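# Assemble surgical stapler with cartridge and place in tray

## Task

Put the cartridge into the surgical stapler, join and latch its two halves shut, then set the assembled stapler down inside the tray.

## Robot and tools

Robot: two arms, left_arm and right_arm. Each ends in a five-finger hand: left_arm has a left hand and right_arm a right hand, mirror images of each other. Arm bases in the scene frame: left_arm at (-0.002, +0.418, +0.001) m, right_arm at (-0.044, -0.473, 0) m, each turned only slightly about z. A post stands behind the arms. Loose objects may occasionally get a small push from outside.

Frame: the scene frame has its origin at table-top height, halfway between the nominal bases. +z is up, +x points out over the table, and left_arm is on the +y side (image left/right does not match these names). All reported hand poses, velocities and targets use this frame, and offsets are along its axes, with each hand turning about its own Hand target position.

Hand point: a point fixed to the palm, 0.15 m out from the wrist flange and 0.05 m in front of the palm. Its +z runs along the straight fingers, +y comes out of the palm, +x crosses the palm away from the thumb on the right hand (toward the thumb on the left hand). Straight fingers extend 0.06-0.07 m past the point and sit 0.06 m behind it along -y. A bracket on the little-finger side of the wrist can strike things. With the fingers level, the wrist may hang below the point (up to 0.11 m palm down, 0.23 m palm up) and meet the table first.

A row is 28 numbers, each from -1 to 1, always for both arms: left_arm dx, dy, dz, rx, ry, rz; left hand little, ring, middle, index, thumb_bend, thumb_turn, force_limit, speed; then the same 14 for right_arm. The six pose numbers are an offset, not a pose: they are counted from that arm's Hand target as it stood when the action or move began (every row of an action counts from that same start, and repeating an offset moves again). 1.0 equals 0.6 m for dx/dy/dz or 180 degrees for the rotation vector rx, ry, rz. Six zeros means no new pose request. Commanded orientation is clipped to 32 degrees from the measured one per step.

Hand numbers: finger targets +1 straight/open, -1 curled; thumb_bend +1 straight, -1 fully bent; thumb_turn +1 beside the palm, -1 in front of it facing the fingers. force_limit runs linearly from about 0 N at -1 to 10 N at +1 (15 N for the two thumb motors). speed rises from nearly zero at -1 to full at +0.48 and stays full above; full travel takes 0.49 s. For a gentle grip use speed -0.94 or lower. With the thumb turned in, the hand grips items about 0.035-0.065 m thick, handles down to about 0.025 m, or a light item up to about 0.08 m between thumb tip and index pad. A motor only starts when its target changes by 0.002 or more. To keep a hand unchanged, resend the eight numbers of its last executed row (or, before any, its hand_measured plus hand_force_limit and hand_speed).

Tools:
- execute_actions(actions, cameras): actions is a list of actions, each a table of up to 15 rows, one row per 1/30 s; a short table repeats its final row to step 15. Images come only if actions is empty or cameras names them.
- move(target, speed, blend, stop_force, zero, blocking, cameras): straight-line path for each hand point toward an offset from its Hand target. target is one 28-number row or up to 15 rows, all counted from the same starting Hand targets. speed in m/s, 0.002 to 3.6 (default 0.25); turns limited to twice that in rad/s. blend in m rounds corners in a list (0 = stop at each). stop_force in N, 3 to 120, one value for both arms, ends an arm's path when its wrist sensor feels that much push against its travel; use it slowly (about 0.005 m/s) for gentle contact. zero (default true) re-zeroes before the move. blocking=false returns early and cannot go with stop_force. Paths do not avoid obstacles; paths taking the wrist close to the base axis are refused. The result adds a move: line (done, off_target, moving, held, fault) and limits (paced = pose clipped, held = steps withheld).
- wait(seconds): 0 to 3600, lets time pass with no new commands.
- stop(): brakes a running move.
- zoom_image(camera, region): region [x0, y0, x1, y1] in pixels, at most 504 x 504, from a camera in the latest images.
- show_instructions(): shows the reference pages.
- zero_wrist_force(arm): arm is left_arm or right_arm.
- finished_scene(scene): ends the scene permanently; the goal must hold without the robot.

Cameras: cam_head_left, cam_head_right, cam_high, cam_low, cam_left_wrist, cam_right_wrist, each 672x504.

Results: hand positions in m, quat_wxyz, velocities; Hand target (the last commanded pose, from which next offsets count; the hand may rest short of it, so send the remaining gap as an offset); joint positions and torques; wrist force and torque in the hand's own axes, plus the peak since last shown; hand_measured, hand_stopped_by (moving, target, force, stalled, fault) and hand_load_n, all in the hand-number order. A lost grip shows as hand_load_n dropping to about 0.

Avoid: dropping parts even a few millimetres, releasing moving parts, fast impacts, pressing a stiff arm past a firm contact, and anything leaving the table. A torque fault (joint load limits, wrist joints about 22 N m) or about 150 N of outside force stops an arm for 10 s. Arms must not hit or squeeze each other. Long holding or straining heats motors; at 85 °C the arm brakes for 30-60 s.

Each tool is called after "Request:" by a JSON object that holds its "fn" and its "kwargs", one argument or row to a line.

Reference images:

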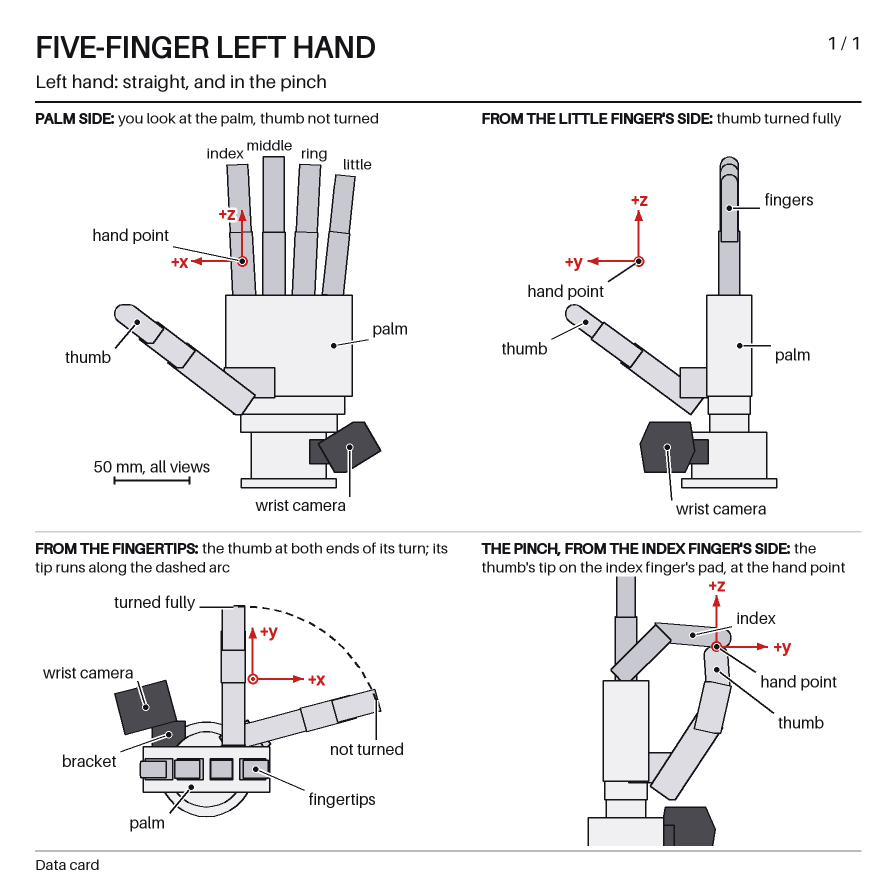

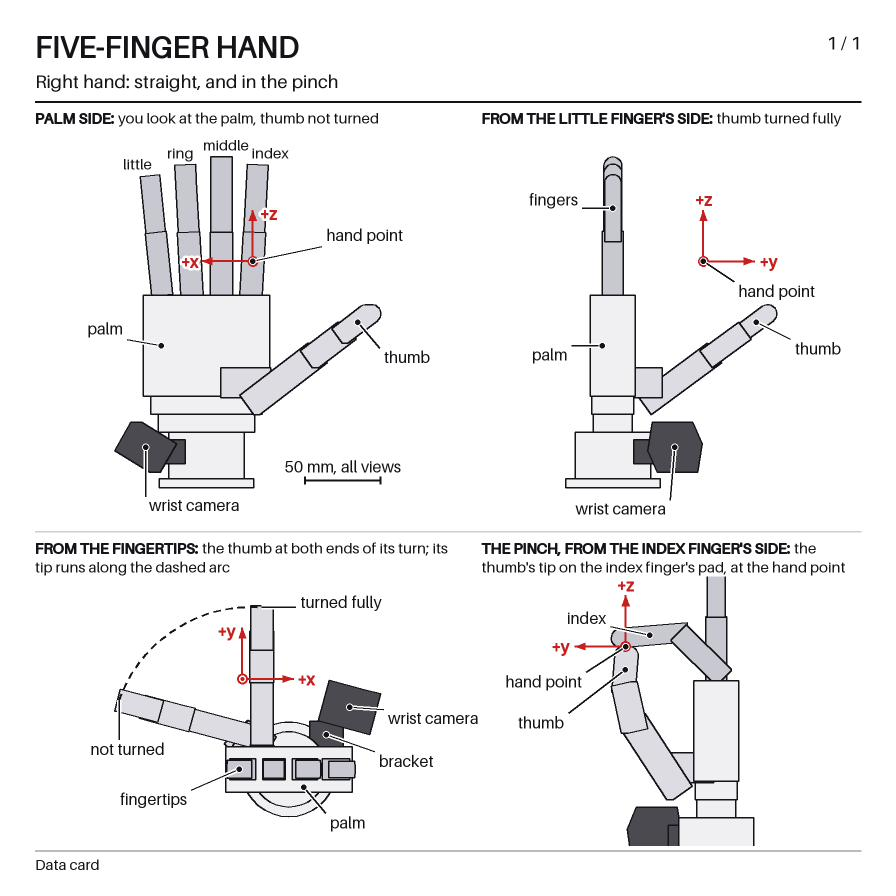

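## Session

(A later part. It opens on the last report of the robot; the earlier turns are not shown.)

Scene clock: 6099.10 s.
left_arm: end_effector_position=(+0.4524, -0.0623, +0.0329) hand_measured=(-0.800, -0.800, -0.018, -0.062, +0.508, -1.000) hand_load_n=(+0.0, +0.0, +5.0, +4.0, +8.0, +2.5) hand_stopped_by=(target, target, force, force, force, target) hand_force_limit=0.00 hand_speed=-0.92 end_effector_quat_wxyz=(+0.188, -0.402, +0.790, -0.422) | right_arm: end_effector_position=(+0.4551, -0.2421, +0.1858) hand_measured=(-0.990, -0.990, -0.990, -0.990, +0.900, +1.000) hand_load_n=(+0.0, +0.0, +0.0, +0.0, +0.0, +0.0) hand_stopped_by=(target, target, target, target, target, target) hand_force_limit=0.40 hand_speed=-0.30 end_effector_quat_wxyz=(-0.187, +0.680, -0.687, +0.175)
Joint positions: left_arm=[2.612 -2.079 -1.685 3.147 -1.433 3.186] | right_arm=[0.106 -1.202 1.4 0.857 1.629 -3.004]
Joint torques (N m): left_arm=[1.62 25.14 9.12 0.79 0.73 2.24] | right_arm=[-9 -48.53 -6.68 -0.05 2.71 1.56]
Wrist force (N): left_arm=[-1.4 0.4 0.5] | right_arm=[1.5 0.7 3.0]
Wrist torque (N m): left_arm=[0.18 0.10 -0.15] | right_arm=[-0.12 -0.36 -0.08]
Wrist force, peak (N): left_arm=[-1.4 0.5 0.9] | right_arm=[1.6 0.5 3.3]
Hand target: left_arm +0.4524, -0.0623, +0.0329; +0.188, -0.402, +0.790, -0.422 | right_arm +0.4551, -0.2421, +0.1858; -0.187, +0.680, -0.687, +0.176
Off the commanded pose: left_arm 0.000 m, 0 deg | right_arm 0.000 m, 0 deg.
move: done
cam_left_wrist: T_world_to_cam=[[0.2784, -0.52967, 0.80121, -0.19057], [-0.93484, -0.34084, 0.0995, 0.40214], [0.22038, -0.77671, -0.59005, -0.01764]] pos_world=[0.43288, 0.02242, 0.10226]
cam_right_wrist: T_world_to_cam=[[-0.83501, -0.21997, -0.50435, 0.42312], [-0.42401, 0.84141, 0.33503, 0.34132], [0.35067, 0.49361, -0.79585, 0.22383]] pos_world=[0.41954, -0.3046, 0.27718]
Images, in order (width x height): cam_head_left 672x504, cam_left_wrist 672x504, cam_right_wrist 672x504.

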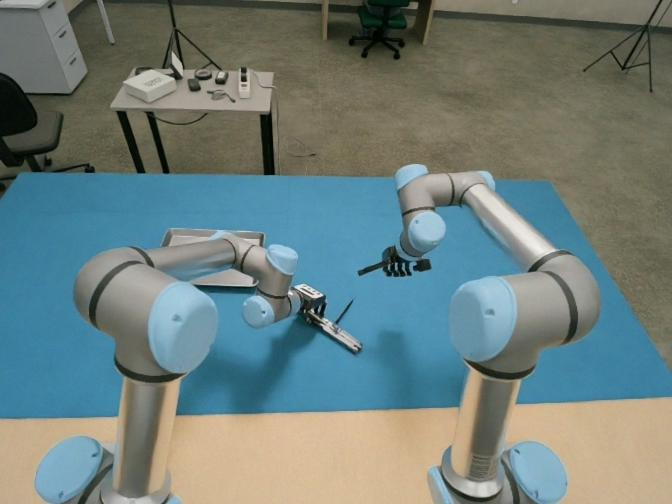

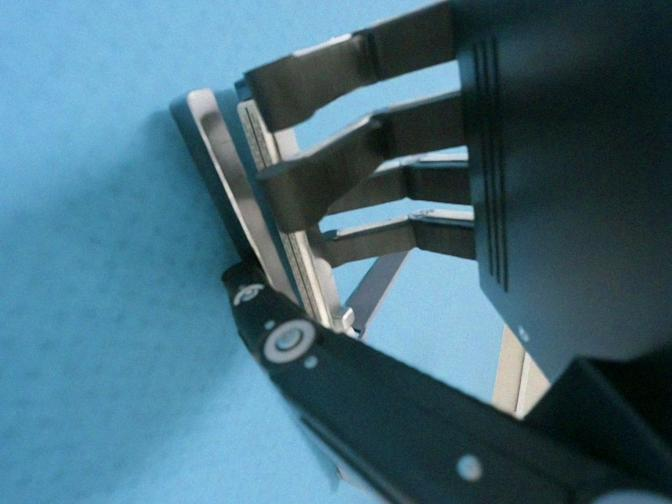

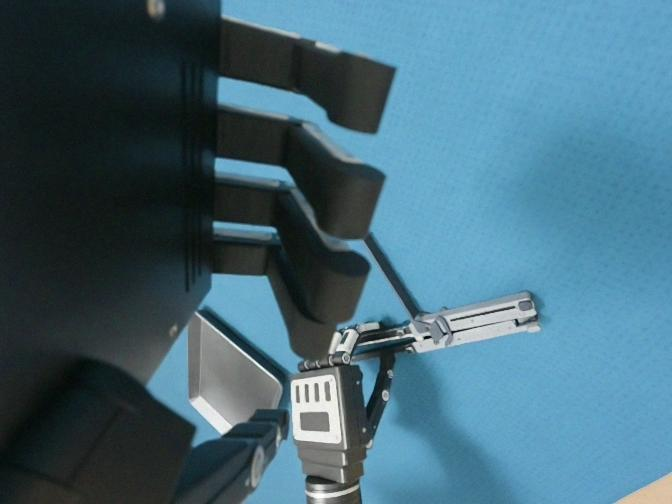

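Request:
{"fn": "move", "kwargs": {
  "target": [0,0,0,0,0,0,-0.8,-0.8,0.06,0.02,0.56,-1,0.0,-0.92,0,0,0,0,0,0,-0.99,-0.99,-0.99,-0.99,0.9,1,0.4,-0.3]
}}

Request:
{"fn": "move", "kwargs": {
  "target": [0,0,0,0,0,0,-0.8,-0.8,0.16,0.1,0.66,-1,0.0,-0.8,0,0,0,0,0,0,-0.99,-0.99,-0.99,-0.99,0.9,1,0.4,-0.3],
  "cameras": ["cam_right_wrist","cam_left_wrist"]
}}

Request:
{"fn": "zoom_image", "kwargs": {
  "camera": "cam_right_wrist",
  "region": [300, 180, 560, 440]
}}

Request:
{"fn": "zoom_image", "kwargs": {
  "camera": "cam_right_wrist",
  "region": [400, 280, 550, 380]
}}

Scene clock: 6212.57 s.
left_arm: end_effector_position=(+0.4524, -0.0623, +0.0329) hand_measured=(-0.800, -0.800, +0.060, +0.020, +0.560, -1.000) hand_load_n=(+0.0, +0.0, +0.0, +0.0, +0.0, +0.0) hand_stopped_by=(target, target, target, target, target, target) hand_force_limit=0.00 hand_speed=-0.92 end_effector_quat_wxyz=(+0.188, -0.402, +0.790, -0.422) | right_arm: end_effector_position=(+0.4551, -0.2421, +0.1858) hand_measured=(-0.990, -0.990, -0.990, -0.990, +0.900, +1.000) hand_load_n=(+0.0, +0.0, +0.0, +0.0, +0.0, +0.0) hand_stopped_by=(target, target, target, target, target, target) hand_force_limit=0.40 hand_speed=-0.30 end_effector_quat_wxyz=(-0.187, +0.680, -0.687, +0.176)
Joint positions: left_arm=[2.612 -2.079 -1.685 3.147 -1.433 3.186] | right_arm=[0.106 -1.202 1.4 0.857 1.629 -3.003]
Joint torques (N m): left_arm=[1.4 26.27 9.49 0.88 0.66 2.25] | right_arm=[-9.06 -49.88 -7.28 0.07 2.73 1.63]
Wrist force (N): left_arm=[-0.9 -1.1 -0.5] | right_arm=[1.2 0.8 2.7]
Wrist torque (N m): left_arm=[0.05 0.05 -0.11] | right_arm=[-0.08 -0.31 -0.09]
Wrist force, peak (N): left_arm=[-1.1 -1.2 -0.6] | right_arm=[1.6 0.7 3.4]
Hand target: left_arm +0.4524, -0.0623, +0.0329; +0.188, -0.402, +0.790, -0.422 | right_arm +0.4551, -0.2421, +0.1858; -0.187, +0.680, -0.687, +0.176
Off the commanded pose: left_arm 0.000 m, 0 deg | right_arm 0.000 m, 0 deg.
move: done

Scene clock: 6213.20 s.
left_arm: end_effector_position=(+0.4524, -0.0623, +0.0329) hand_measured=(-0.800, -0.800, +0.160, +0.100, +0.660, -1.000) hand_load_n=(+0.0, +0.0, +0.0, +0.0, +0.0, +0.0) hand_stopped_by=(target, target, target, target, target, target) hand_force_limit=0.00 hand_speed=-0.80 end_effector_quat_wxyz=(+0.188, -0.402, +0.790, -0.422) | right_arm: end_effector_position=(+0.4551, -0.2421, +0.1858) hand_measured=(-0.990, -0.990, -0.990, -0.990, +0.900, +1.000) hand_load_n=(+0.5, +0.0, +0.0, +0.0, +0.0, +0.0) hand_stopped_by=(target, target, target, target, target, target) hand_force_limit=0.40 hand_speed=-0.30 end_effector_quat_wxyz=(-0.187, +0.680, -0.687, +0.176)
Joint positions: left_arm=[2.612 -2.079 -1.685 3.147 -1.433 3.186] | right_arm=[0.106 -1.202 1.4 0.857 1.629 -3.003]
Joint torques (N m): left_arm=[1.39 26.67 8.41 0.79 0.72 2.34] | right_arm=[-8.35 -49.49 -6.72 0.03 2.64 1.7]
Wrist force (N): left_arm=[-1.0 -1.1 -0.7] | right_arm=[1.0 0.6 3.0]
Wrist torque (N m): left_arm=[0.07 0.06 -0.12] | right_arm=[-0.14 -0.29 -0.10]
Wrist force, peak (N): left_arm=[-1.0 -1.3 -0.4] | right_arm=[1.3 0.5 3.2]
Hand target: left_arm +0.4524, -0.0623, +0.0329; +0.188, -0.402, +0.790, -0.422 | right_arm +0.4551, -0.2421, +0.1858; -0.187, +0.680, -0.687, +0.176
Off the commanded pose: left_arm 0.000 m, 0 deg | right_arm 0.000 m, 0 deg.
move: done
cam_left_wrist: T_world_to_cam=[[0.2784, -0.52967, 0.80121, -0.19057], [-0.93484, -0.34084, 0.0995, 0.40214], [0.22038, -0.77671, -0.59005, -0.01764]] pos_world=[0.43288, 0.02242, 0.10226]
cam_right_wrist: T_world_to_cam=[[-0.83492, -0.21979, -0.50458, 0.42311], [-0.42395, 0.84146, 0.33497, 0.34129], [0.35096, 0.49359, -0.79573, 0.2237]] pos_world=[0.41944, -0.3046, 0.27718]
Images, in order (width x height): cam_left_wrist 672x504, cam_right_wrist 672x504.

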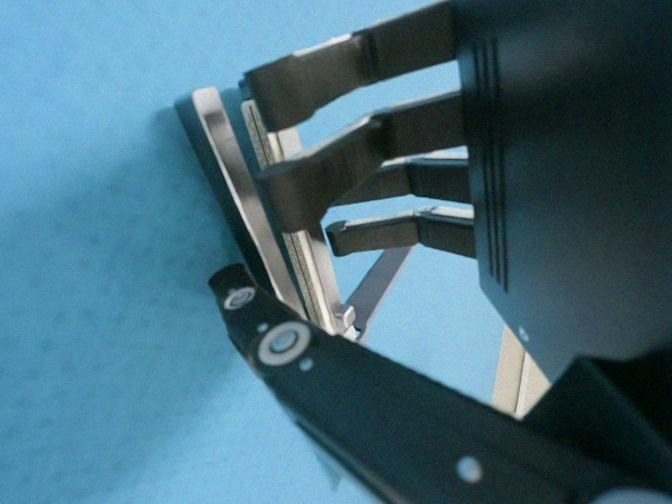

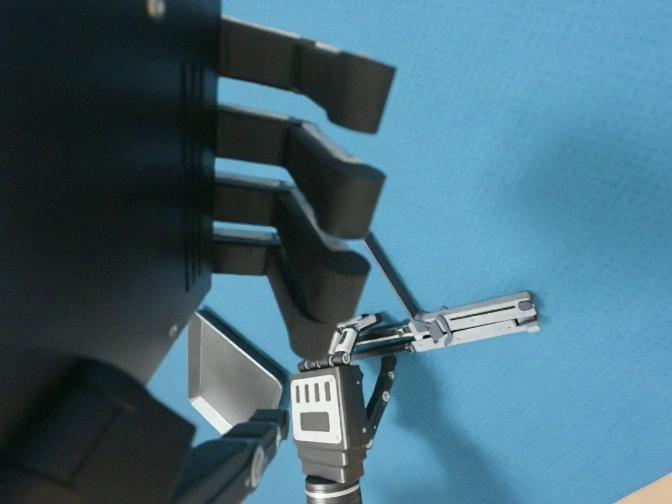

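Scaled by 1.938 from the camera's image (finer frame: 960x720).

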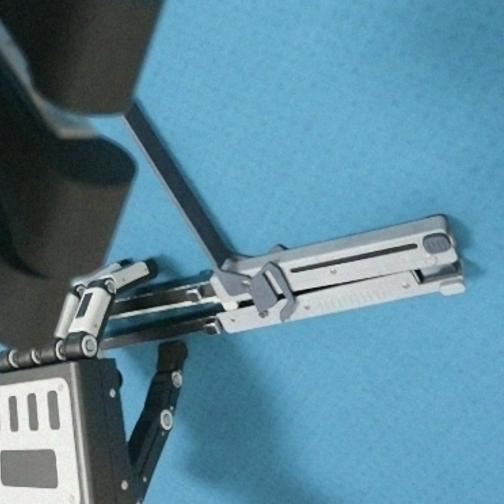

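Scaled by 3.360 from the camera's image (finer frame: 960x720).

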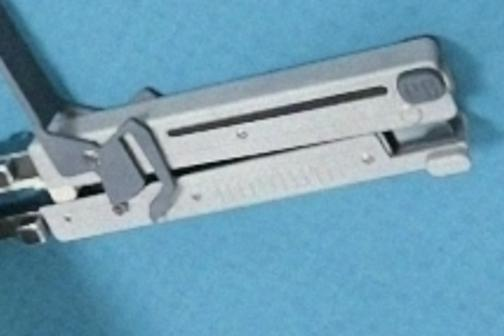

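Request:
{"fn": "execute_actions", "kwargs": {
  "actions": [],
  "cameras": ["all"]
}}

Scene clock: 6244.70 s.
left_arm: end_effector_position=(+0.4524, -0.0623, +0.0329) hand_measured=(-0.800, -0.800, +0.160, +0.100, +0.660, -1.000) hand_load_n=(+0.0, +0.0, +0.0, +0.0, +0.0, +0.0) hand_stopped_by=(target, target, target, target, target, target) hand_force_limit=0.00 hand_speed=-0.80 end_effector_quat_wxyz=(+0.188, -0.402, +0.790, -0.422) | right_arm: end_effector_position=(+0.4551, -0.2421, +0.1858) hand_measured=(-0.990, -0.990, -0.990, -0.990, +0.900, +1.000) hand_load_n=(+0.0, +0.0, +0.0, +0.0, +0.0, -0.5) hand_stopped_by=(target, target, target, target, target, target) hand_force_limit=0.40 hand_speed=-0.30 end_effector_quat_wxyz=(-0.187, +0.680, -0.687, +0.176)
Joint positions: left_arm=[2.612 -2.079 -1.685 3.147 -1.433 3.186] | right_arm=[0.106 -1.202 1.4 0.857 1.629 -3.003]
Joint velocities: within noise
Joint torques (N m): left_arm=[0.01 27.61 9.62 0.84 0.46 2.29] | right_arm=[-8.08 -49.94 -7.05 -0.12 2.89 1.71]
Motor temperatures (°C): left_arm=[30 32 27 34 31 34] | right_arm=[27 35 33 33 39 36]
Wrist force (N): left_arm=[-1.1 -0.9 -0.4] | right_arm=[1.1 0.9 3.0]
Wrist torque (N m): left_arm=[0.08 0.07 -0.12] | right_arm=[-0.09 -0.30 -0.09]
Wrist force, peak (N): left_arm=[-1.2 -1.2 -0.5] | right_arm=[1.3 0.9 3.4]
Hand target: left_arm +0.4524, -0.0623, +0.0329; +0.188, -0.402, +0.790, -0.422 | right_arm +0.4551, -0.2421, +0.1858; -0.187, +0.680, -0.687, +0.176
Off the commanded pose: left_arm 0.000 m, 0 deg | right_arm 0.000 m, 0 deg.
camera_calibration:
cam_left_wrist: T_world_to_cam=[[0.2784, -0.52967, 0.80121, -0.19057], [-0.93484, -0.34084, 0.0995, 0.40214], [0.22038, -0.77671, -0.59005, -0.01764]] pos_world=[0.43288, 0.02242, 0.10226]
cam_right_wrist: T_world_to_cam=[[-0.83492, -0.21979, -0.50458, 0.42311], [-0.42395, 0.84146, 0.33497, 0.34129], [0.35096, 0.49359, -0.79573, 0.2237]] pos_world=[0.41944, -0.3046, 0.27718]

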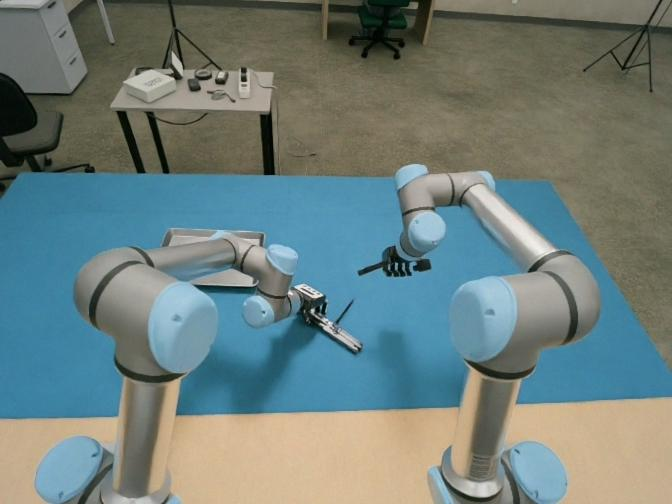

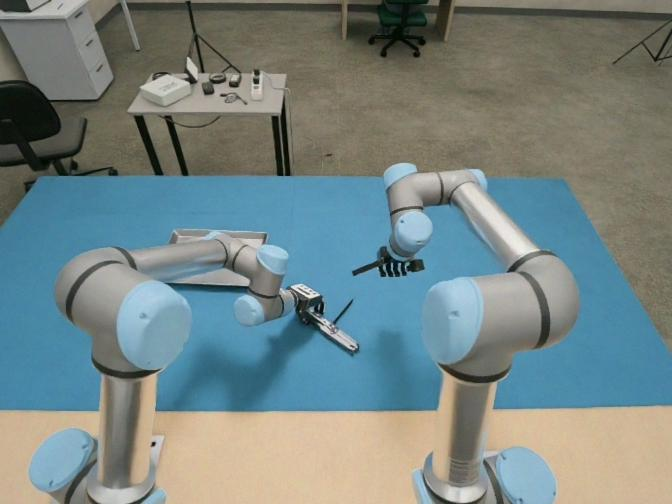

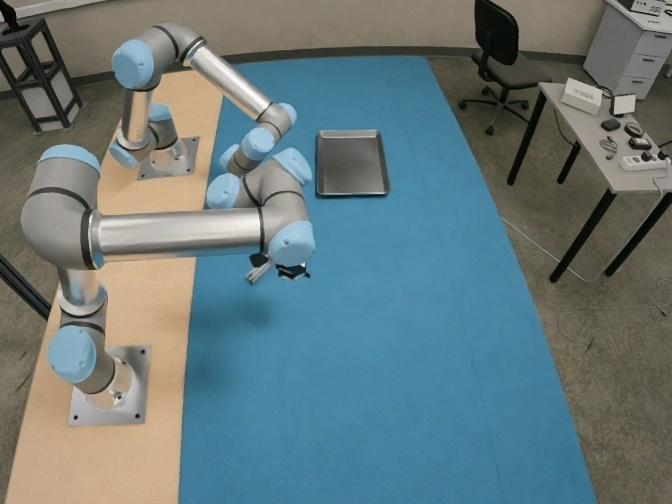

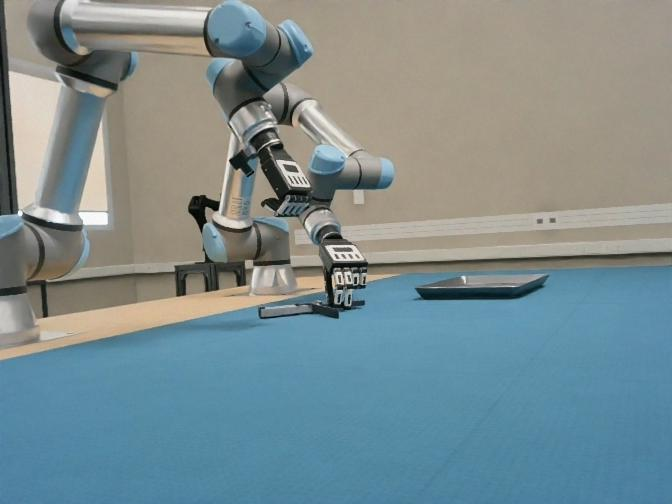

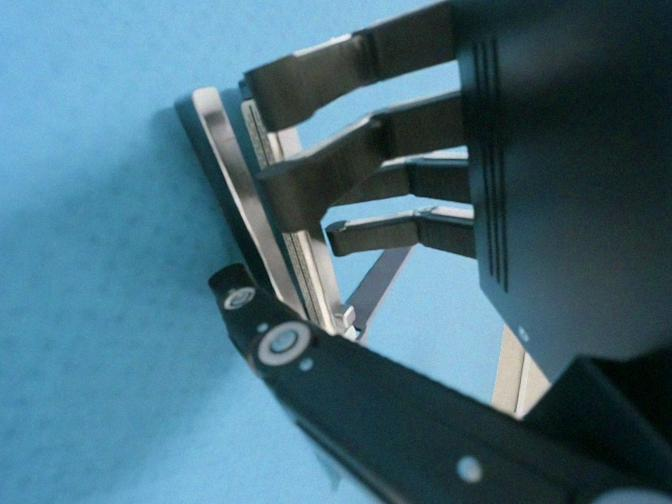

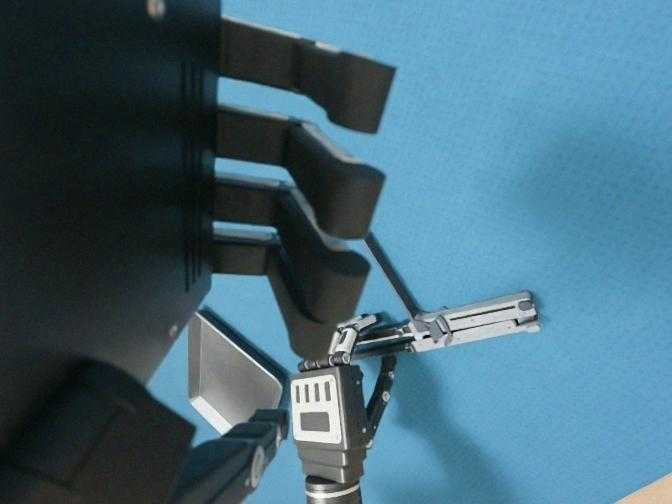

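Request:
{"fn": "zoom_image", "kwargs": {
  "camera": "cam_right_wrist",
  "region": [390, 280, 550, 380]
}}

Request:
{"fn": "zoom_image", "kwargs": {
  "camera": "cam_right_wrist",
  "region": [320, 230, 560, 400]
}}

Scaled by 3.150 from the camera's image (finer frame: 960x720).

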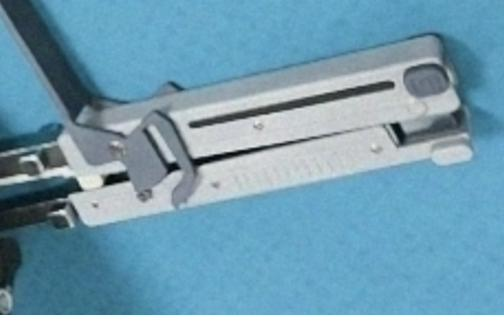

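Scaled by 2.100 from the camera's image (finer frame: 960x720).

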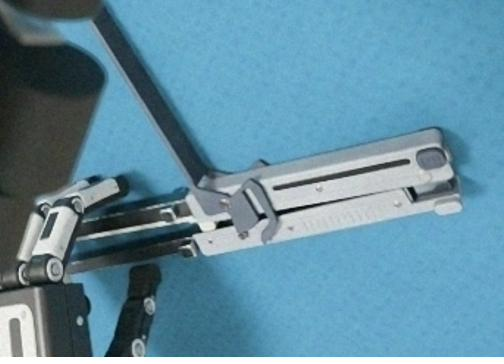

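Request:
{"fn": "move", "kwargs": {
  "target": [
    [0,0,0,0,0,0,-0.8,-0.8,0.16,0.10,0.66,-1,0.0,-0.8,0,0,0.03,0,0,0,-0.99,-0.99,-0.99,0.98,0.6,-1,0.4,-0.3],
    [0,0,0,0,0,0,-0.8,-0.8,0.16,0.10,0.66,-1,0.0,-0.8,0.026,0.1045,-0.02,-0.0481,0.1602,0.166,-0.99,-0.99,-0.99,0.98,0.6,-1,0.4,-0.3]
  ],
  "speed": 0.2,
  "cameras": ["cam_right_wrist","cam_head_left"]
}}

Scene clock: 6302.70 s.
left_arm: end_effector_position=(+0.4524, -0.0623, +0.0329) hand_measured=(-0.800, -0.800, +0.160, +0.100, +0.660, -1.000) hand_load_n=(+0.0, +0.0, +0.0, +0.0, +0.0, +0.5) hand_stopped_by=(target, target, target, target, target, target) hand_force_limit=0.00 hand_speed=-0.80 end_effector_quat_wxyz=(+0.188, -0.402, +0.790, -0.422) | right_arm: end_effector_position=(+0.4707, -0.1794, +0.1738) hand_measured=(-0.990, -0.990, -0.990, +0.980, +0.600, -1.000) hand_load_n=(+0.0, +0.0, +0.5, +0.0, +0.0, +0.0) hand_stopped_by=(target, target, target, target, target, target) hand_force_limit=0.40 hand_speed=-0.30 end_effector_quat_wxyz=(+0.000, +0.866, -0.501, +0.000)
Joint positions: left_arm=[2.612 -2.079 -1.685 3.147 -1.433 3.186] | right_arm=[0.23 -0.611 0.566 1.617 1.571 -3.398]
Joint torques (N m): left_arm=[-2.16 28.12 9.31 0.92 0.41 2.36] | right_arm=[9.02 -28.06 -34.51 4.05 2.49 -1.45]
Wrist force (N): left_arm=[-1.0 -1.2 -0.5] | right_arm=[1.3 0.2 3.0]
Wrist torque (N m): left_arm=[0.06 0.05 -0.11] | right_arm=[-0.24 -0.38 0.02]
Wrist force, peak (N): left_arm=[-1.1 -1.3 -0.6] | right_arm=[1.0 1.4 4.0]
Hand target: left_arm +0.4524, -0.0623, +0.0329; +0.188, -0.402, +0.790, -0.422 | right_arm +0.4707, -0.1794, +0.1738; +0.000, +0.866, -0.500, +0.000
Off the commanded pose: left_arm 0.000 m, 0 deg | right_arm 0.000 m, 0 deg.
move: done
cam_right_wrist: T_world_to_cam=[[-0.72551, -0.68788, -0.02126, 0.22433], [-0.60703, 0.62508, 0.49069, 0.31947], [-0.32425, 0.36891, -0.87107, 0.48618]] pos_world=[0.51433, -0.22474, 0.2715]
Images, in order (width x height): cam_head_left 672x504, cam_right_wrist 672x504.

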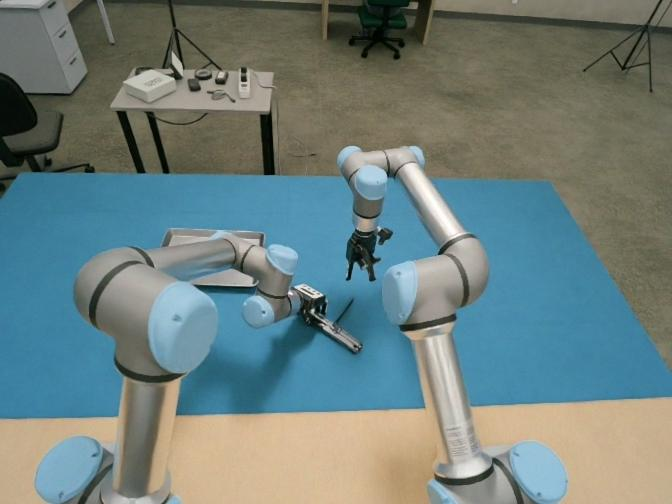

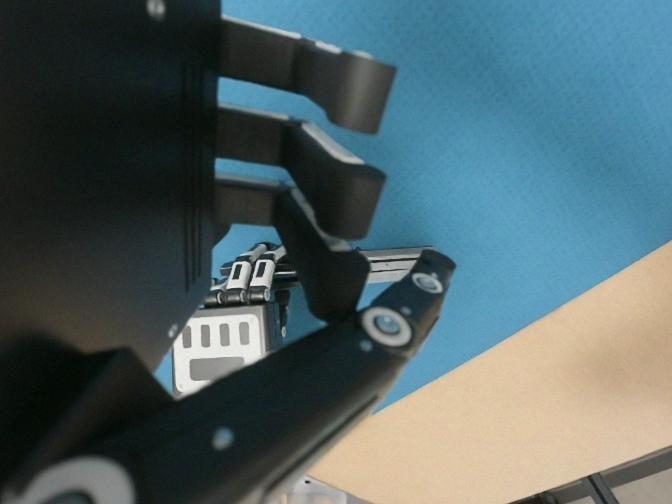

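Request:
{"fn": "move", "kwargs": {
  "target": [0,0,0,0,0,0,-0.8,-0.8,0.16,0.10,0.66,-1,0.0,-0.8,0,0,-0.1597,0,0,0,-0.99,-0.99,-0.99,0.98,0.6,-1,0.4,-0.3],
  "speed": 0.05,
  "stop_force": 8,
  "cameras": ["cam_head_left","cam_low"]
}}

Scene clock: 6310.10 s.
left_arm: end_effector_position=(+0.4524, -0.0623, +0.0329) hand_measured=(-0.800, -0.800, +0.160, +0.100, +0.660, -1.000) hand_load_n=(+0.0, +0.0, +0.0, +0.0, +0.0, +0.0) hand_stopped_by=(target, target, target, target, target, target) hand_force_limit=0.00 hand_speed=-0.80 end_effector_quat_wxyz=(+0.188, -0.402, +0.790, -0.422) | right_arm: end_effector_position=(+0.4707, -0.1794, +0.0780) hand_measured=(-0.990, -0.990, -0.990, +0.980, +0.600, -1.000) hand_load_n=(+0.0, +0.0, +0.0, +0.0, +0.0, +0.0) hand_stopped_by=(target, target, target, target, target, target) hand_force_limit=0.40 hand_speed=-0.30 end_effector_quat_wxyz=(+0.000, +0.866, -0.500, +0.000)
Joint positions: left_arm=[2.612 -2.079 -1.685 3.147 -1.433 3.186] | right_arm=[0.23 -0.586 0.764 1.393 1.571 -3.398]
Joint torques (N m): left_arm=[-3.76 31.27 9.37 0.78 0.28 2.29] | right_arm=[-3.99 -30.21 -6.06 0.86 -2.5 -1.22]
Wrist force (N): left_arm=[-1.0 -1.0 -0.5] | right_arm=[1.2 -0.2 2.9]
Wrist torque (N m): left_arm=[0.07 0.06 -0.12] | right_arm=[-0.28 -0.38 0.03]
Wrist force, peak (N): left_arm=[-1.2 -1.3 -0.5] | right_arm=[1.5 -0.6 3.5]
Hand target: left_arm +0.4524, -0.0623, +0.0329; +0.188, -0.402, +0.790, -0.422 | right_arm +0.4707, -0.1794, +0.0780; +0.000, +0.866, -0.500, +0.000
Off the commanded pose: left_arm 0.000 m, 0 deg | right_arm 0.000 m, 0 deg.
move: done

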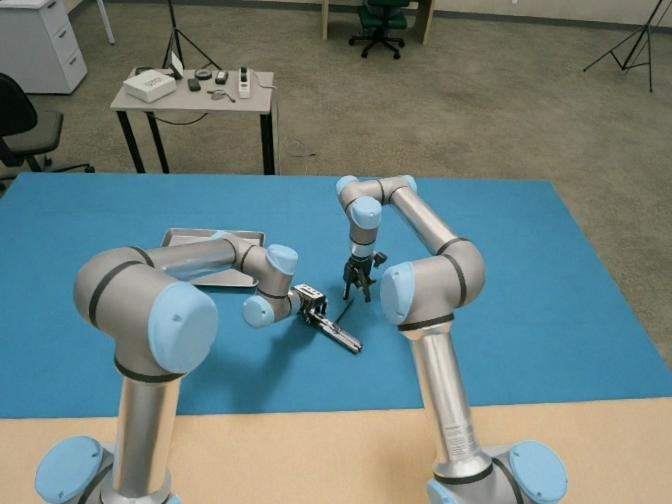

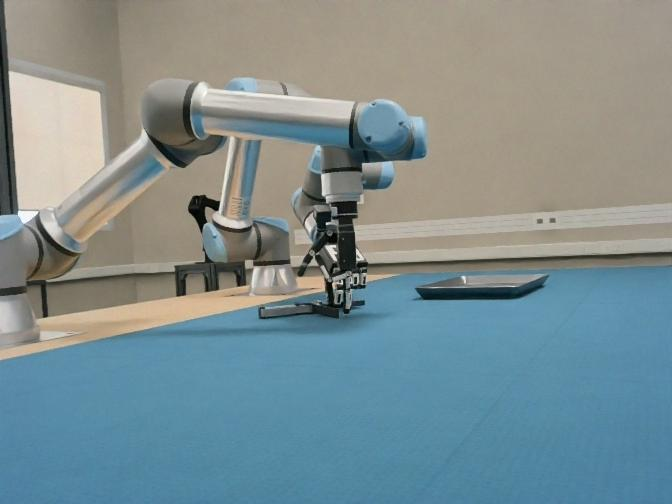

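Request:
{"fn": "move", "kwargs": {
  "target": [
    [0,0,0,0,0,0,-0.8,-0.8,0.16,0.10,0.66,-1,0.0,-0.8,-0.0055,-0.0247,0,0,0,0,-0.99,-0.99,-0.99,0.98,0.6,-1,0.4,-0.3],
    [0,0,0,0,0,0,-0.8,-0.8,0.16,0.10,0.66,-1,0.0,-0.8,-0.0175,-0.0493,0,0,0,0,-0.99,-0.99,-0.99,0.98,0.6,-1,0.4,-0.3],
    [0,0,0,0,0,0,-0.8,-0.8,0.16,0.10,0.66,-1,0.0,-0.8,-0.0372,-0.0773,0,0,0,0,-0.99,-0.99,-0.99,0.98,0.6,-1,0.4,-0.3]
  ],
  "speed": 0.012,
  "blend": 0.004,
  "stop_force": 6,
  "cameras": ["cam_head_left","cam_left_wrist","cam_right_wrist"]
}}

Scene clock: 6326.27 s.
left_arm: end_effector_position=(+0.4524, -0.0623, +0.0329) hand_measured=(-0.800, -0.800, +0.160, +0.100, +0.660, -1.000) hand_load_n=(+0.0, +0.5, +0.5, +0.0, +0.0, +0.0) hand_stopped_by=(target, target, target, target, target, target) hand_force_limit=0.00 hand_speed=-0.80 end_effector_quat_wxyz=(+0.188, -0.402, +0.790, -0.422) | right_arm: end_effector_position=(+0.4484, -0.2258, +0.0780) hand_measured=(-0.990, -0.990, -0.990, +0.980, +0.600, -1.000) hand_load_n=(+0.0, +0.0, +0.0, +0.5, +0.0, +0.0) hand_stopped_by=(target, target, target, target, target, target) hand_force_limit=0.40 hand_speed=-0.30 end_effector_quat_wxyz=(+0.000, +0.866, -0.500, +0.000)
Joint positions: left_arm=[2.612 -2.079 -1.685 3.147 -1.433 3.186] | right_arm=[0.166 -0.708 0.995 1.285 1.571 -3.463]
Joint torques (N m): left_arm=[-4.78 32.45 9.81 0.77 0.14 2.39] | right_arm=[-8.33 -66.87 -5.34 1 0.85 -1.41]
Wrist force (N): left_arm=[-0.6 -1.5 -0.2] | right_arm=[1.3 -0.7 2.9]
Wrist torque (N m): left_arm=[0.03 0.03 -0.09] | right_arm=[-0.28 -0.35 0.00]
Wrist force, peak (N): left_arm=[-1.2 -1.3 -0.7] | right_arm=[1.5 -0.5 3.3]
Hand target: left_arm +0.4524, -0.0623, +0.0329; +0.188, -0.402, +0.790, -0.422 | right_arm +0.4484, -0.2258, +0.0780; +0.000, +0.866, -0.500, +0.000
Off the commanded pose: left_arm 0.000 m, 0 deg | right_arm 0.000 m, 0 deg.
move: done
cam_left_wrist: T_world_to_cam=[[0.2784, -0.52967, 0.80121, -0.19057], [-0.93484, -0.34084, 0.0995, 0.40214], [0.22038, -0.77671, -0.59005, -0.01764]] pos_world=[0.43288, 0.02242, 0.10226]
cam_right_wrist: T_world_to_cam=[[-0.72544, -0.68796, -0.02107, 0.17425], [-0.60702, 0.62506, 0.49075, 0.38192], [-0.32444, 0.3688, -0.87105, 0.41267]] pos_world=[0.49213, -0.27104, 0.1757]

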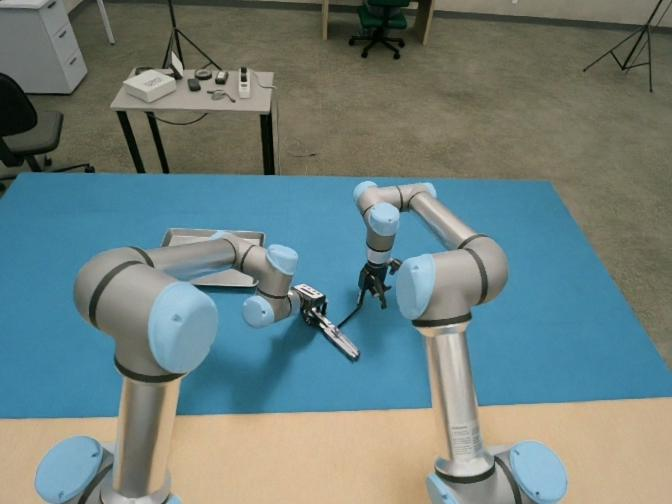

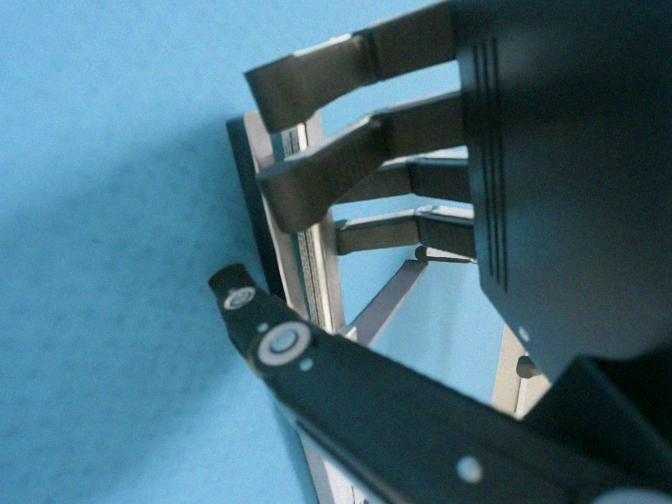

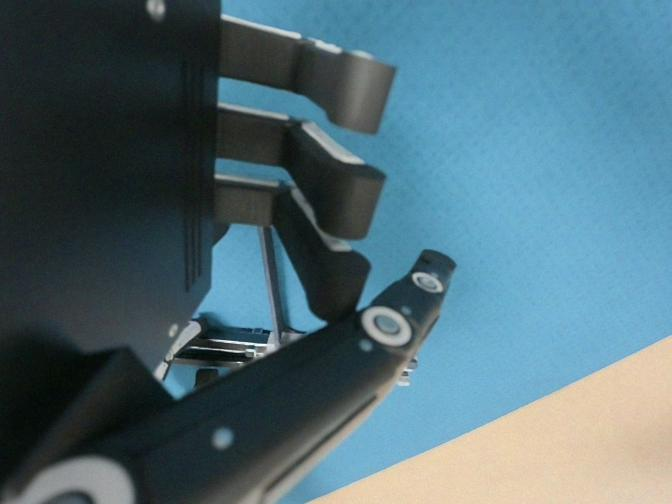

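Request:
{"fn": "move", "kwargs": {
  "target": [
    [0,0,0,0,0,0,-0.8,-0.8,0.16,0.10,0.66,-1,0.0,-0.8,0,0,0.11,0,0,0,-0.99,-0.99,-0.99,0.98,0.6,-1,0.4,-0.3],
    [0,0,0,0,0,0,-0.8,-0.8,0.16,0.10,0.66,-1,0.0,-0.8,0.0112,-0.0272,0.1797,0.0481,-0.1602,-0.166,-0.99,-0.99,-0.99,-0.99,0.9,1,0.4,-0.3]
  ],
  "speed": 0.2,
  "blend": 0.01,
  "cameras": ["cam_right_wrist"]
}}

Request:
{"fn": "zoom_image", "kwargs": {
  "camera": "cam_right_wrist",
  "region": [390, 280, 550, 380]
}}

Scene clock: 6340.70 s.
left_arm: end_effector_position=(+0.4524, -0.0623, +0.0329) hand_measured=(-0.800, -0.800, +0.160, +0.100, +0.660, -1.000) hand_load_n=(+0.0, +0.0, +0.0, +0.0, +0.0, +0.0) hand_stopped_by=(target, target, target, target, target, target) hand_force_limit=0.00 hand_speed=-0.80 end_effector_quat_wxyz=(+0.188, -0.402, +0.790, -0.422) | right_arm: end_effector_position=(+0.4551, -0.2421, +0.1858) hand_measured=(-0.990, -0.990, -0.990, -0.990, +0.900, +1.000) hand_load_n=(+0.0, +0.0, +0.0, +0.0, +0.0, +0.0) hand_stopped_by=(target, target, target, target, target, target) hand_force_limit=0.40 hand_speed=-0.30 end_effector_quat_wxyz=(-0.187, +0.680, -0.687, +0.176)
Joint positions: left_arm=[2.612 -2.079 -1.685 3.147 -1.433 3.186] | right_arm=[0.106 -1.202 1.4 0.857 1.629 -3.003]
Joint torques (N m): left_arm=[-4.69 34.66 9.97 0.62 -0.02 2.31] | right_arm=[6.02 -49.88 -8.4 0.23 2.53 1.64]
Wrist force (N): left_arm=[-0.9 -1.1 -0.3] | right_arm=[1.3 0.5 3.4]
Wrist torque (N m): left_arm=[0.07 0.06 -0.11] | right_arm=[-0.18 -0.34 -0.10]
Wrist force, peak (N): left_arm=[-0.8 -1.6 -0.4] | right_arm=[1.4 -0.2 4.2]
Hand target: left_arm +0.4524, -0.0623, +0.0329; +0.188, -0.402, +0.790, -0.422 | right_arm +0.4551, -0.2421, +0.1858; -0.187, +0.680, -0.687, +0.176
Off the commanded pose: left_arm 0.000 m, 0 deg | right_arm 0.000 m, 0 deg.
move: done
cam_right_wrist: T_world_to_cam=[[-0.83492, -0.21979, -0.50458, 0.42311], [-0.42395, 0.84146, 0.33497, 0.34129], [0.35096, 0.49359, -0.79573, 0.2237]] pos_world=[0.41944, -0.3046, 0.27718]

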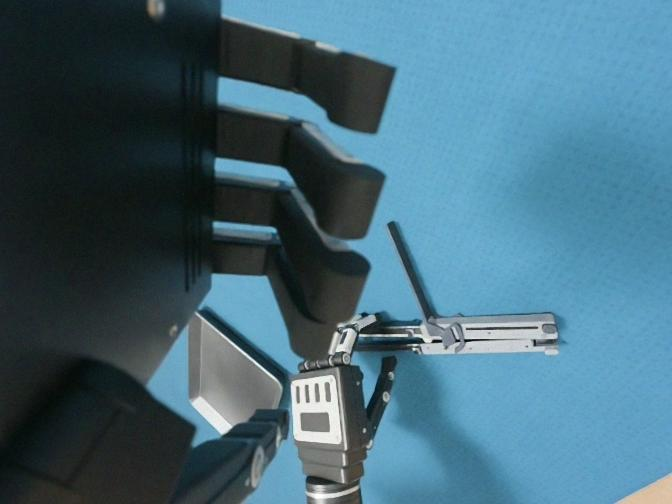

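Scaled by 3.150 from the camera's image (finer frame: 960x720).

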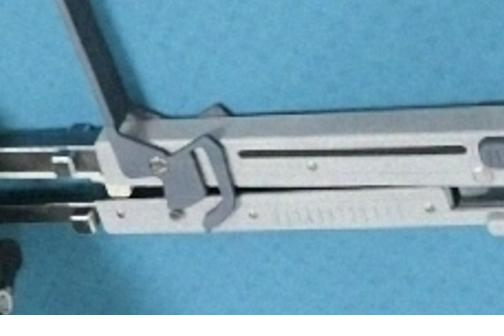

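Request:
{"fn": "move", "kwargs": {
  "target": [
    [0,0,0.02,0,0,0,-0.8,-0.8,0.3,0.25,0.75,-1,0.0,-0.3,0,0,0,0,0,0,-0.99,-0.99,-0.99,-0.99,0.9,1,0.4,-0.3],
    [0,0,0.15,0,0,0,-0.8,0.3,0.3,0.25,0.75,-1,0.0,-0.3,0,0,0,0,0,0,-0.99,-0.99,-0.99,-0.99,0.9,1,0.4,-0.3],
    [-0.2107,-0.1812,0.15,0,0,-0.0833,-0.8,0.3,0.3,0.25,0.75,-1,0.0,-0.3,0,0,0,0,0,0,-0.99,-0.99,-0.99,-0.99,0.9,1,0.4,-0.3]
  ],
  "speed": 0.15,
  "cameras": ["cam_left_wrist","cam_right_wrist","cam_head_left"]
}}

Scene clock: 6436.40 s.
left_arm: end_effector_position=(+0.3261, -0.1709, +0.1230) hand_measured=(-0.800, +0.300, +0.300, +0.250, +0.750, -1.000) hand_load_n=(+0.0, +0.0, +0.0, +0.0, +0.0, +0.0) hand_stopped_by=(target, target, target, target, target, target) hand_force_limit=0.00 hand_speed=-0.30 end_effector_quat_wxyz=(+0.131, -0.296, +0.836, -0.443) | right_arm: end_effector_position=(+0.4551, -0.2421, +0.1858) hand_measured=(-0.990, -0.990, -0.990, -0.990, +0.900, +1.000) hand_load_n=(+0.5, +0.0, +0.0, +0.0, +0.0, +0.0) hand_stopped_by=(target, target, target, target, target, target) hand_force_limit=0.40 hand_speed=-0.30 end_effector_quat_wxyz=(-0.187, +0.680, -0.687, +0.176)
Joint positions: left_arm=[2.359 -2.003 -1.54 2.925 -1.426 3.191] | right_arm=[0.106 -1.202 1.4 0.857 1.629 -3.003]
Joint torques (N m): left_arm=[-5.1 17.46 30.6 -1.7 -1.22 -2.1] | right_arm=[5.92 -49.64 -13.14 0.97 0.87 1.64]
Wrist force (N): left_arm=[-0.8 -1.0 -0.4] | right_arm=[1.3 0.8 2.9]
Wrist torque (N m): left_arm=[0.08 -0.02 -0.11] | right_arm=[-0.11 -0.34 -0.09]
Wrist force, peak (N): left_arm=[-2.5 -0.8 0.0] | right_arm=[1.5 1.2 3.4]
Hand target: left_arm +0.3260, -0.1710, +0.1229; +0.131, -0.296, +0.836, -0.443 | right_arm +0.4551, -0.2421, +0.1858; -0.187, +0.680, -0.687, +0.176
Off the commanded pose: left_arm 0.000 m, 0 deg | right_arm 0.000 m, 0 deg.
move: done
cam_left_wrist: T_world_to_cam=[[0.132, -0.58367, 0.80119, -0.24656], [-0.99118, -0.08756, 0.09951, 0.29972], [0.01207, -0.80725, -0.59008, 0.0416]] pos_world=[0.32912, -0.08408, 0.19226]
cam_right_wrist: T_world_to_cam=[[-0.83492, -0.21979, -0.50458, 0.42311], [-0.42395, 0.84146, 0.33497, 0.34129], [0.35096, 0.49359, -0.79573, 0.2237]] pos_world=[0.41944, -0.3046, 0.27718]
Images, in order (width x height): cam_head_left 672x504, cam_left_wrist 672x504, cam_right_wrist 672x504.

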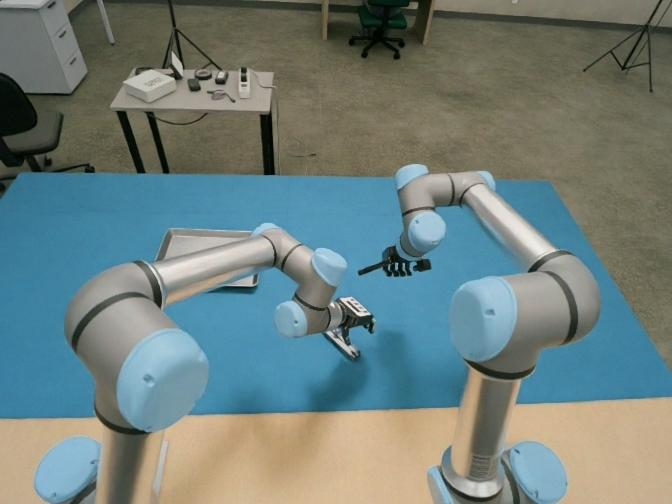

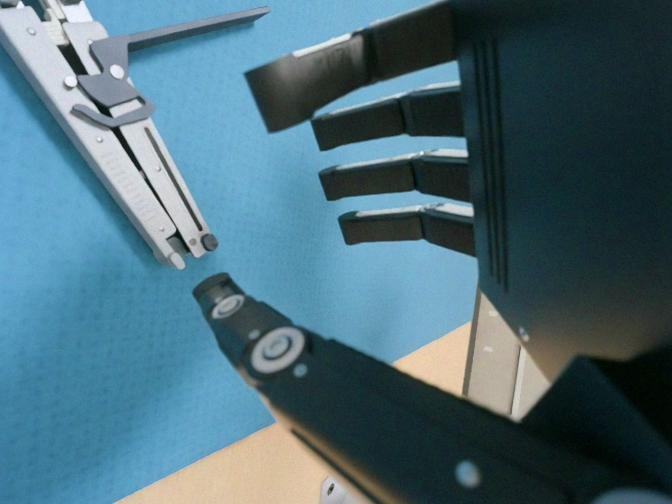

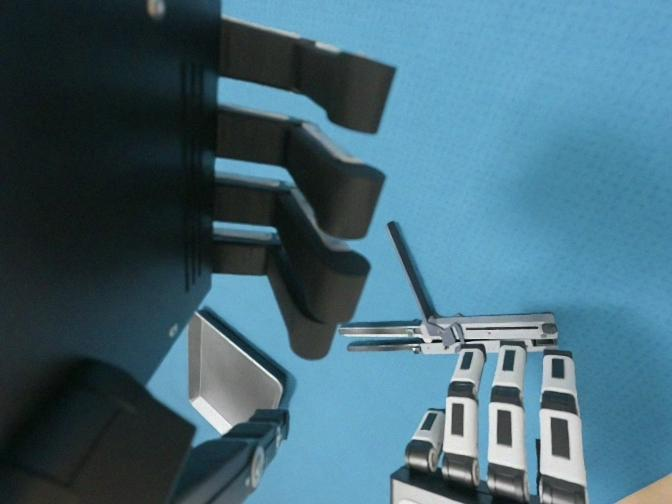

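Request:
{"fn": "zoom_image", "kwargs": {
  "camera": "cam_left_wrist",
  "region": [20, 20, 240, 280]
}}

Request:
{"fn": "zoom_image", "kwargs": {
  "camera": "cam_right_wrist",
  "region": [320, 280, 600, 460]
}}

Scaled by 1.938 from the camera's image (finer frame: 960x720).

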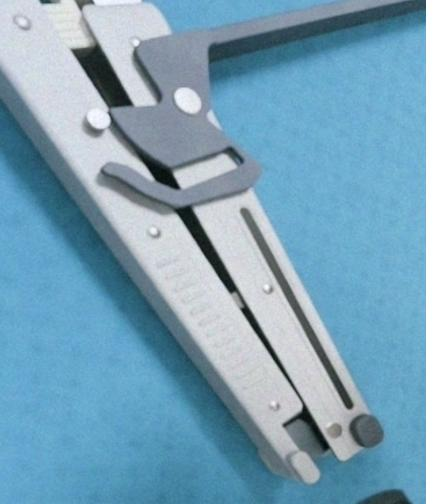

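Scaled by 1.800 from the camera's image (finer frame: 960x720).

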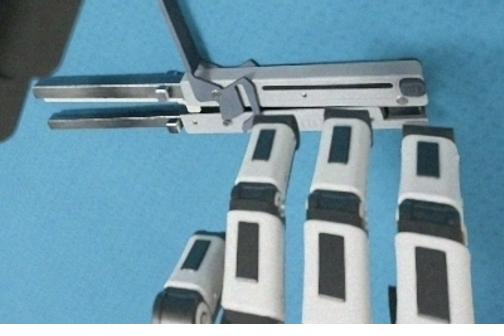

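Request:
{"fn": "move", "kwargs": {
  "target": [0,0.0095,-0.1498,0,0,0,-0.8,0.3,0.3,0.25,0.75,-1,0.0,-0.3,0,0,0,0,0,0,-0.99,-0.99,-0.99,-0.99,0.9,1,0.4,-0.3],
  "speed": 0.04,
  "stop_force": 7,
  "cameras": ["cam_left_wrist","cam_right_wrist"]
}}

Scene clock: 6489.03 s.
left_arm: end_effector_position=(+0.3260, -0.1653, +0.0331) hand_measured=(-0.800, +0.300, +0.300, +0.250, +0.750, -1.000) hand_load_n=(+0.0, +0.0, +0.0, -0.5, +0.0, +0.0) hand_stopped_by=(target, target, target, target, target, target) hand_force_limit=0.00 hand_speed=-0.30 end_effector_quat_wxyz=(+0.131, -0.296, +0.836, -0.443) | right_arm: end_effector_position=(+0.4551, -0.2421, +0.1858) hand_measured=(-0.990, -0.990, -0.990, -0.990, +0.900, +1.000) hand_load_n=(+0.0, +0.0, +0.5, +0.0, -0.5, +0.0) hand_stopped_by=(target, target, target, target, target, target) hand_force_limit=0.40 hand_speed=-0.30 end_effector_quat_wxyz=(-0.187, +0.680, -0.687, +0.176)
Joint positions: left_arm=[2.367 -2.096 -1.657 3.134 -1.419 3.196] | right_arm=[0.106 -1.202 1.4 0.857 1.629 -3.003]
Joint torques (N m): left_arm=[10.6 17.99 8.56 1.18 1.45 2.37] | right_arm=[5.81 -49.99 -19.43 1.85 -0.76 1.54]
Wrist force (N): left_arm=[-0.4 -0.9 -0.3] | right_arm=[1.0 0.4 3.2]
Wrist torque (N m): left_arm=[0.07 -0.05 -0.08] | right_arm=[-0.18 -0.31 -0.12]
Wrist force, peak (N): left_arm=[-0.6 -1.4 -0.4] | right_arm=[1.5 0.9 3.5]
Hand target: left_arm +0.3260, -0.1653, +0.0331; +0.131, -0.296, +0.836, -0.443 | right_arm +0.4551, -0.2421, +0.1858; -0.187, +0.680, -0.687, +0.176
Off the commanded pose: left_arm 0.000 m, 0 deg | right_arm 0.000 m, 0 deg.
move: done
cam_left_wrist: T_world_to_cam=[[0.13188, -0.5837, 0.80119, -0.17122], [-0.99119, -0.08733, 0.09954, 0.30908], [0.01187, -0.80726, -0.59008, -0.00686]] pos_world=[0.32902, -0.07848, 0.10236]
cam_right_wrist: T_world_to_cam=[[-0.83492, -0.21979, -0.50458, 0.42311], [-0.42395, 0.84146, 0.33497, 0.34129], [0.35096, 0.49359, -0.79573, 0.2237]] pos_world=[0.41944, -0.3046, 0.27718]

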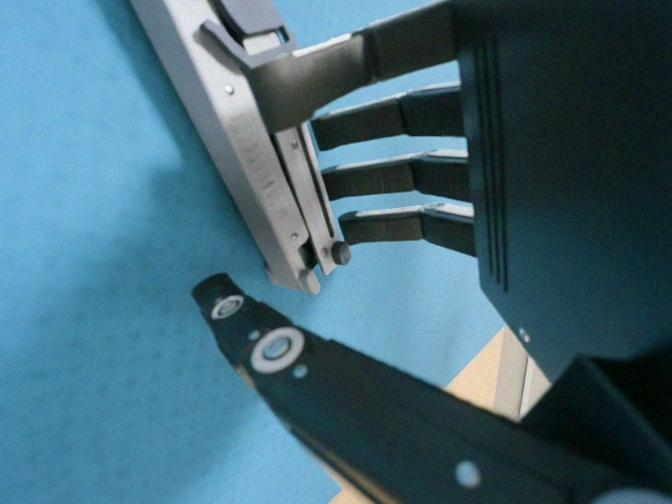

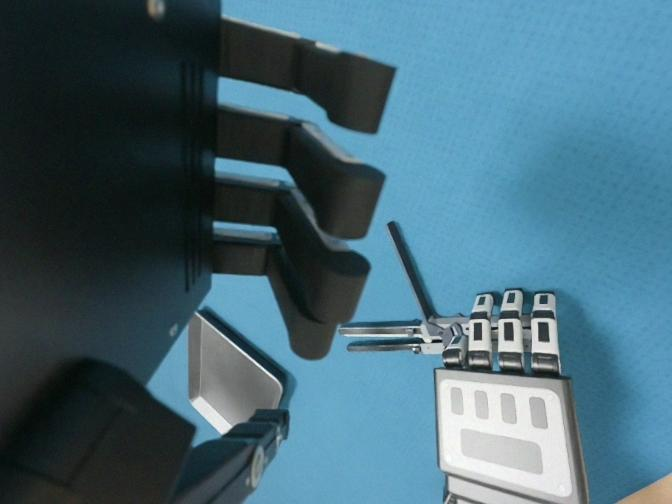

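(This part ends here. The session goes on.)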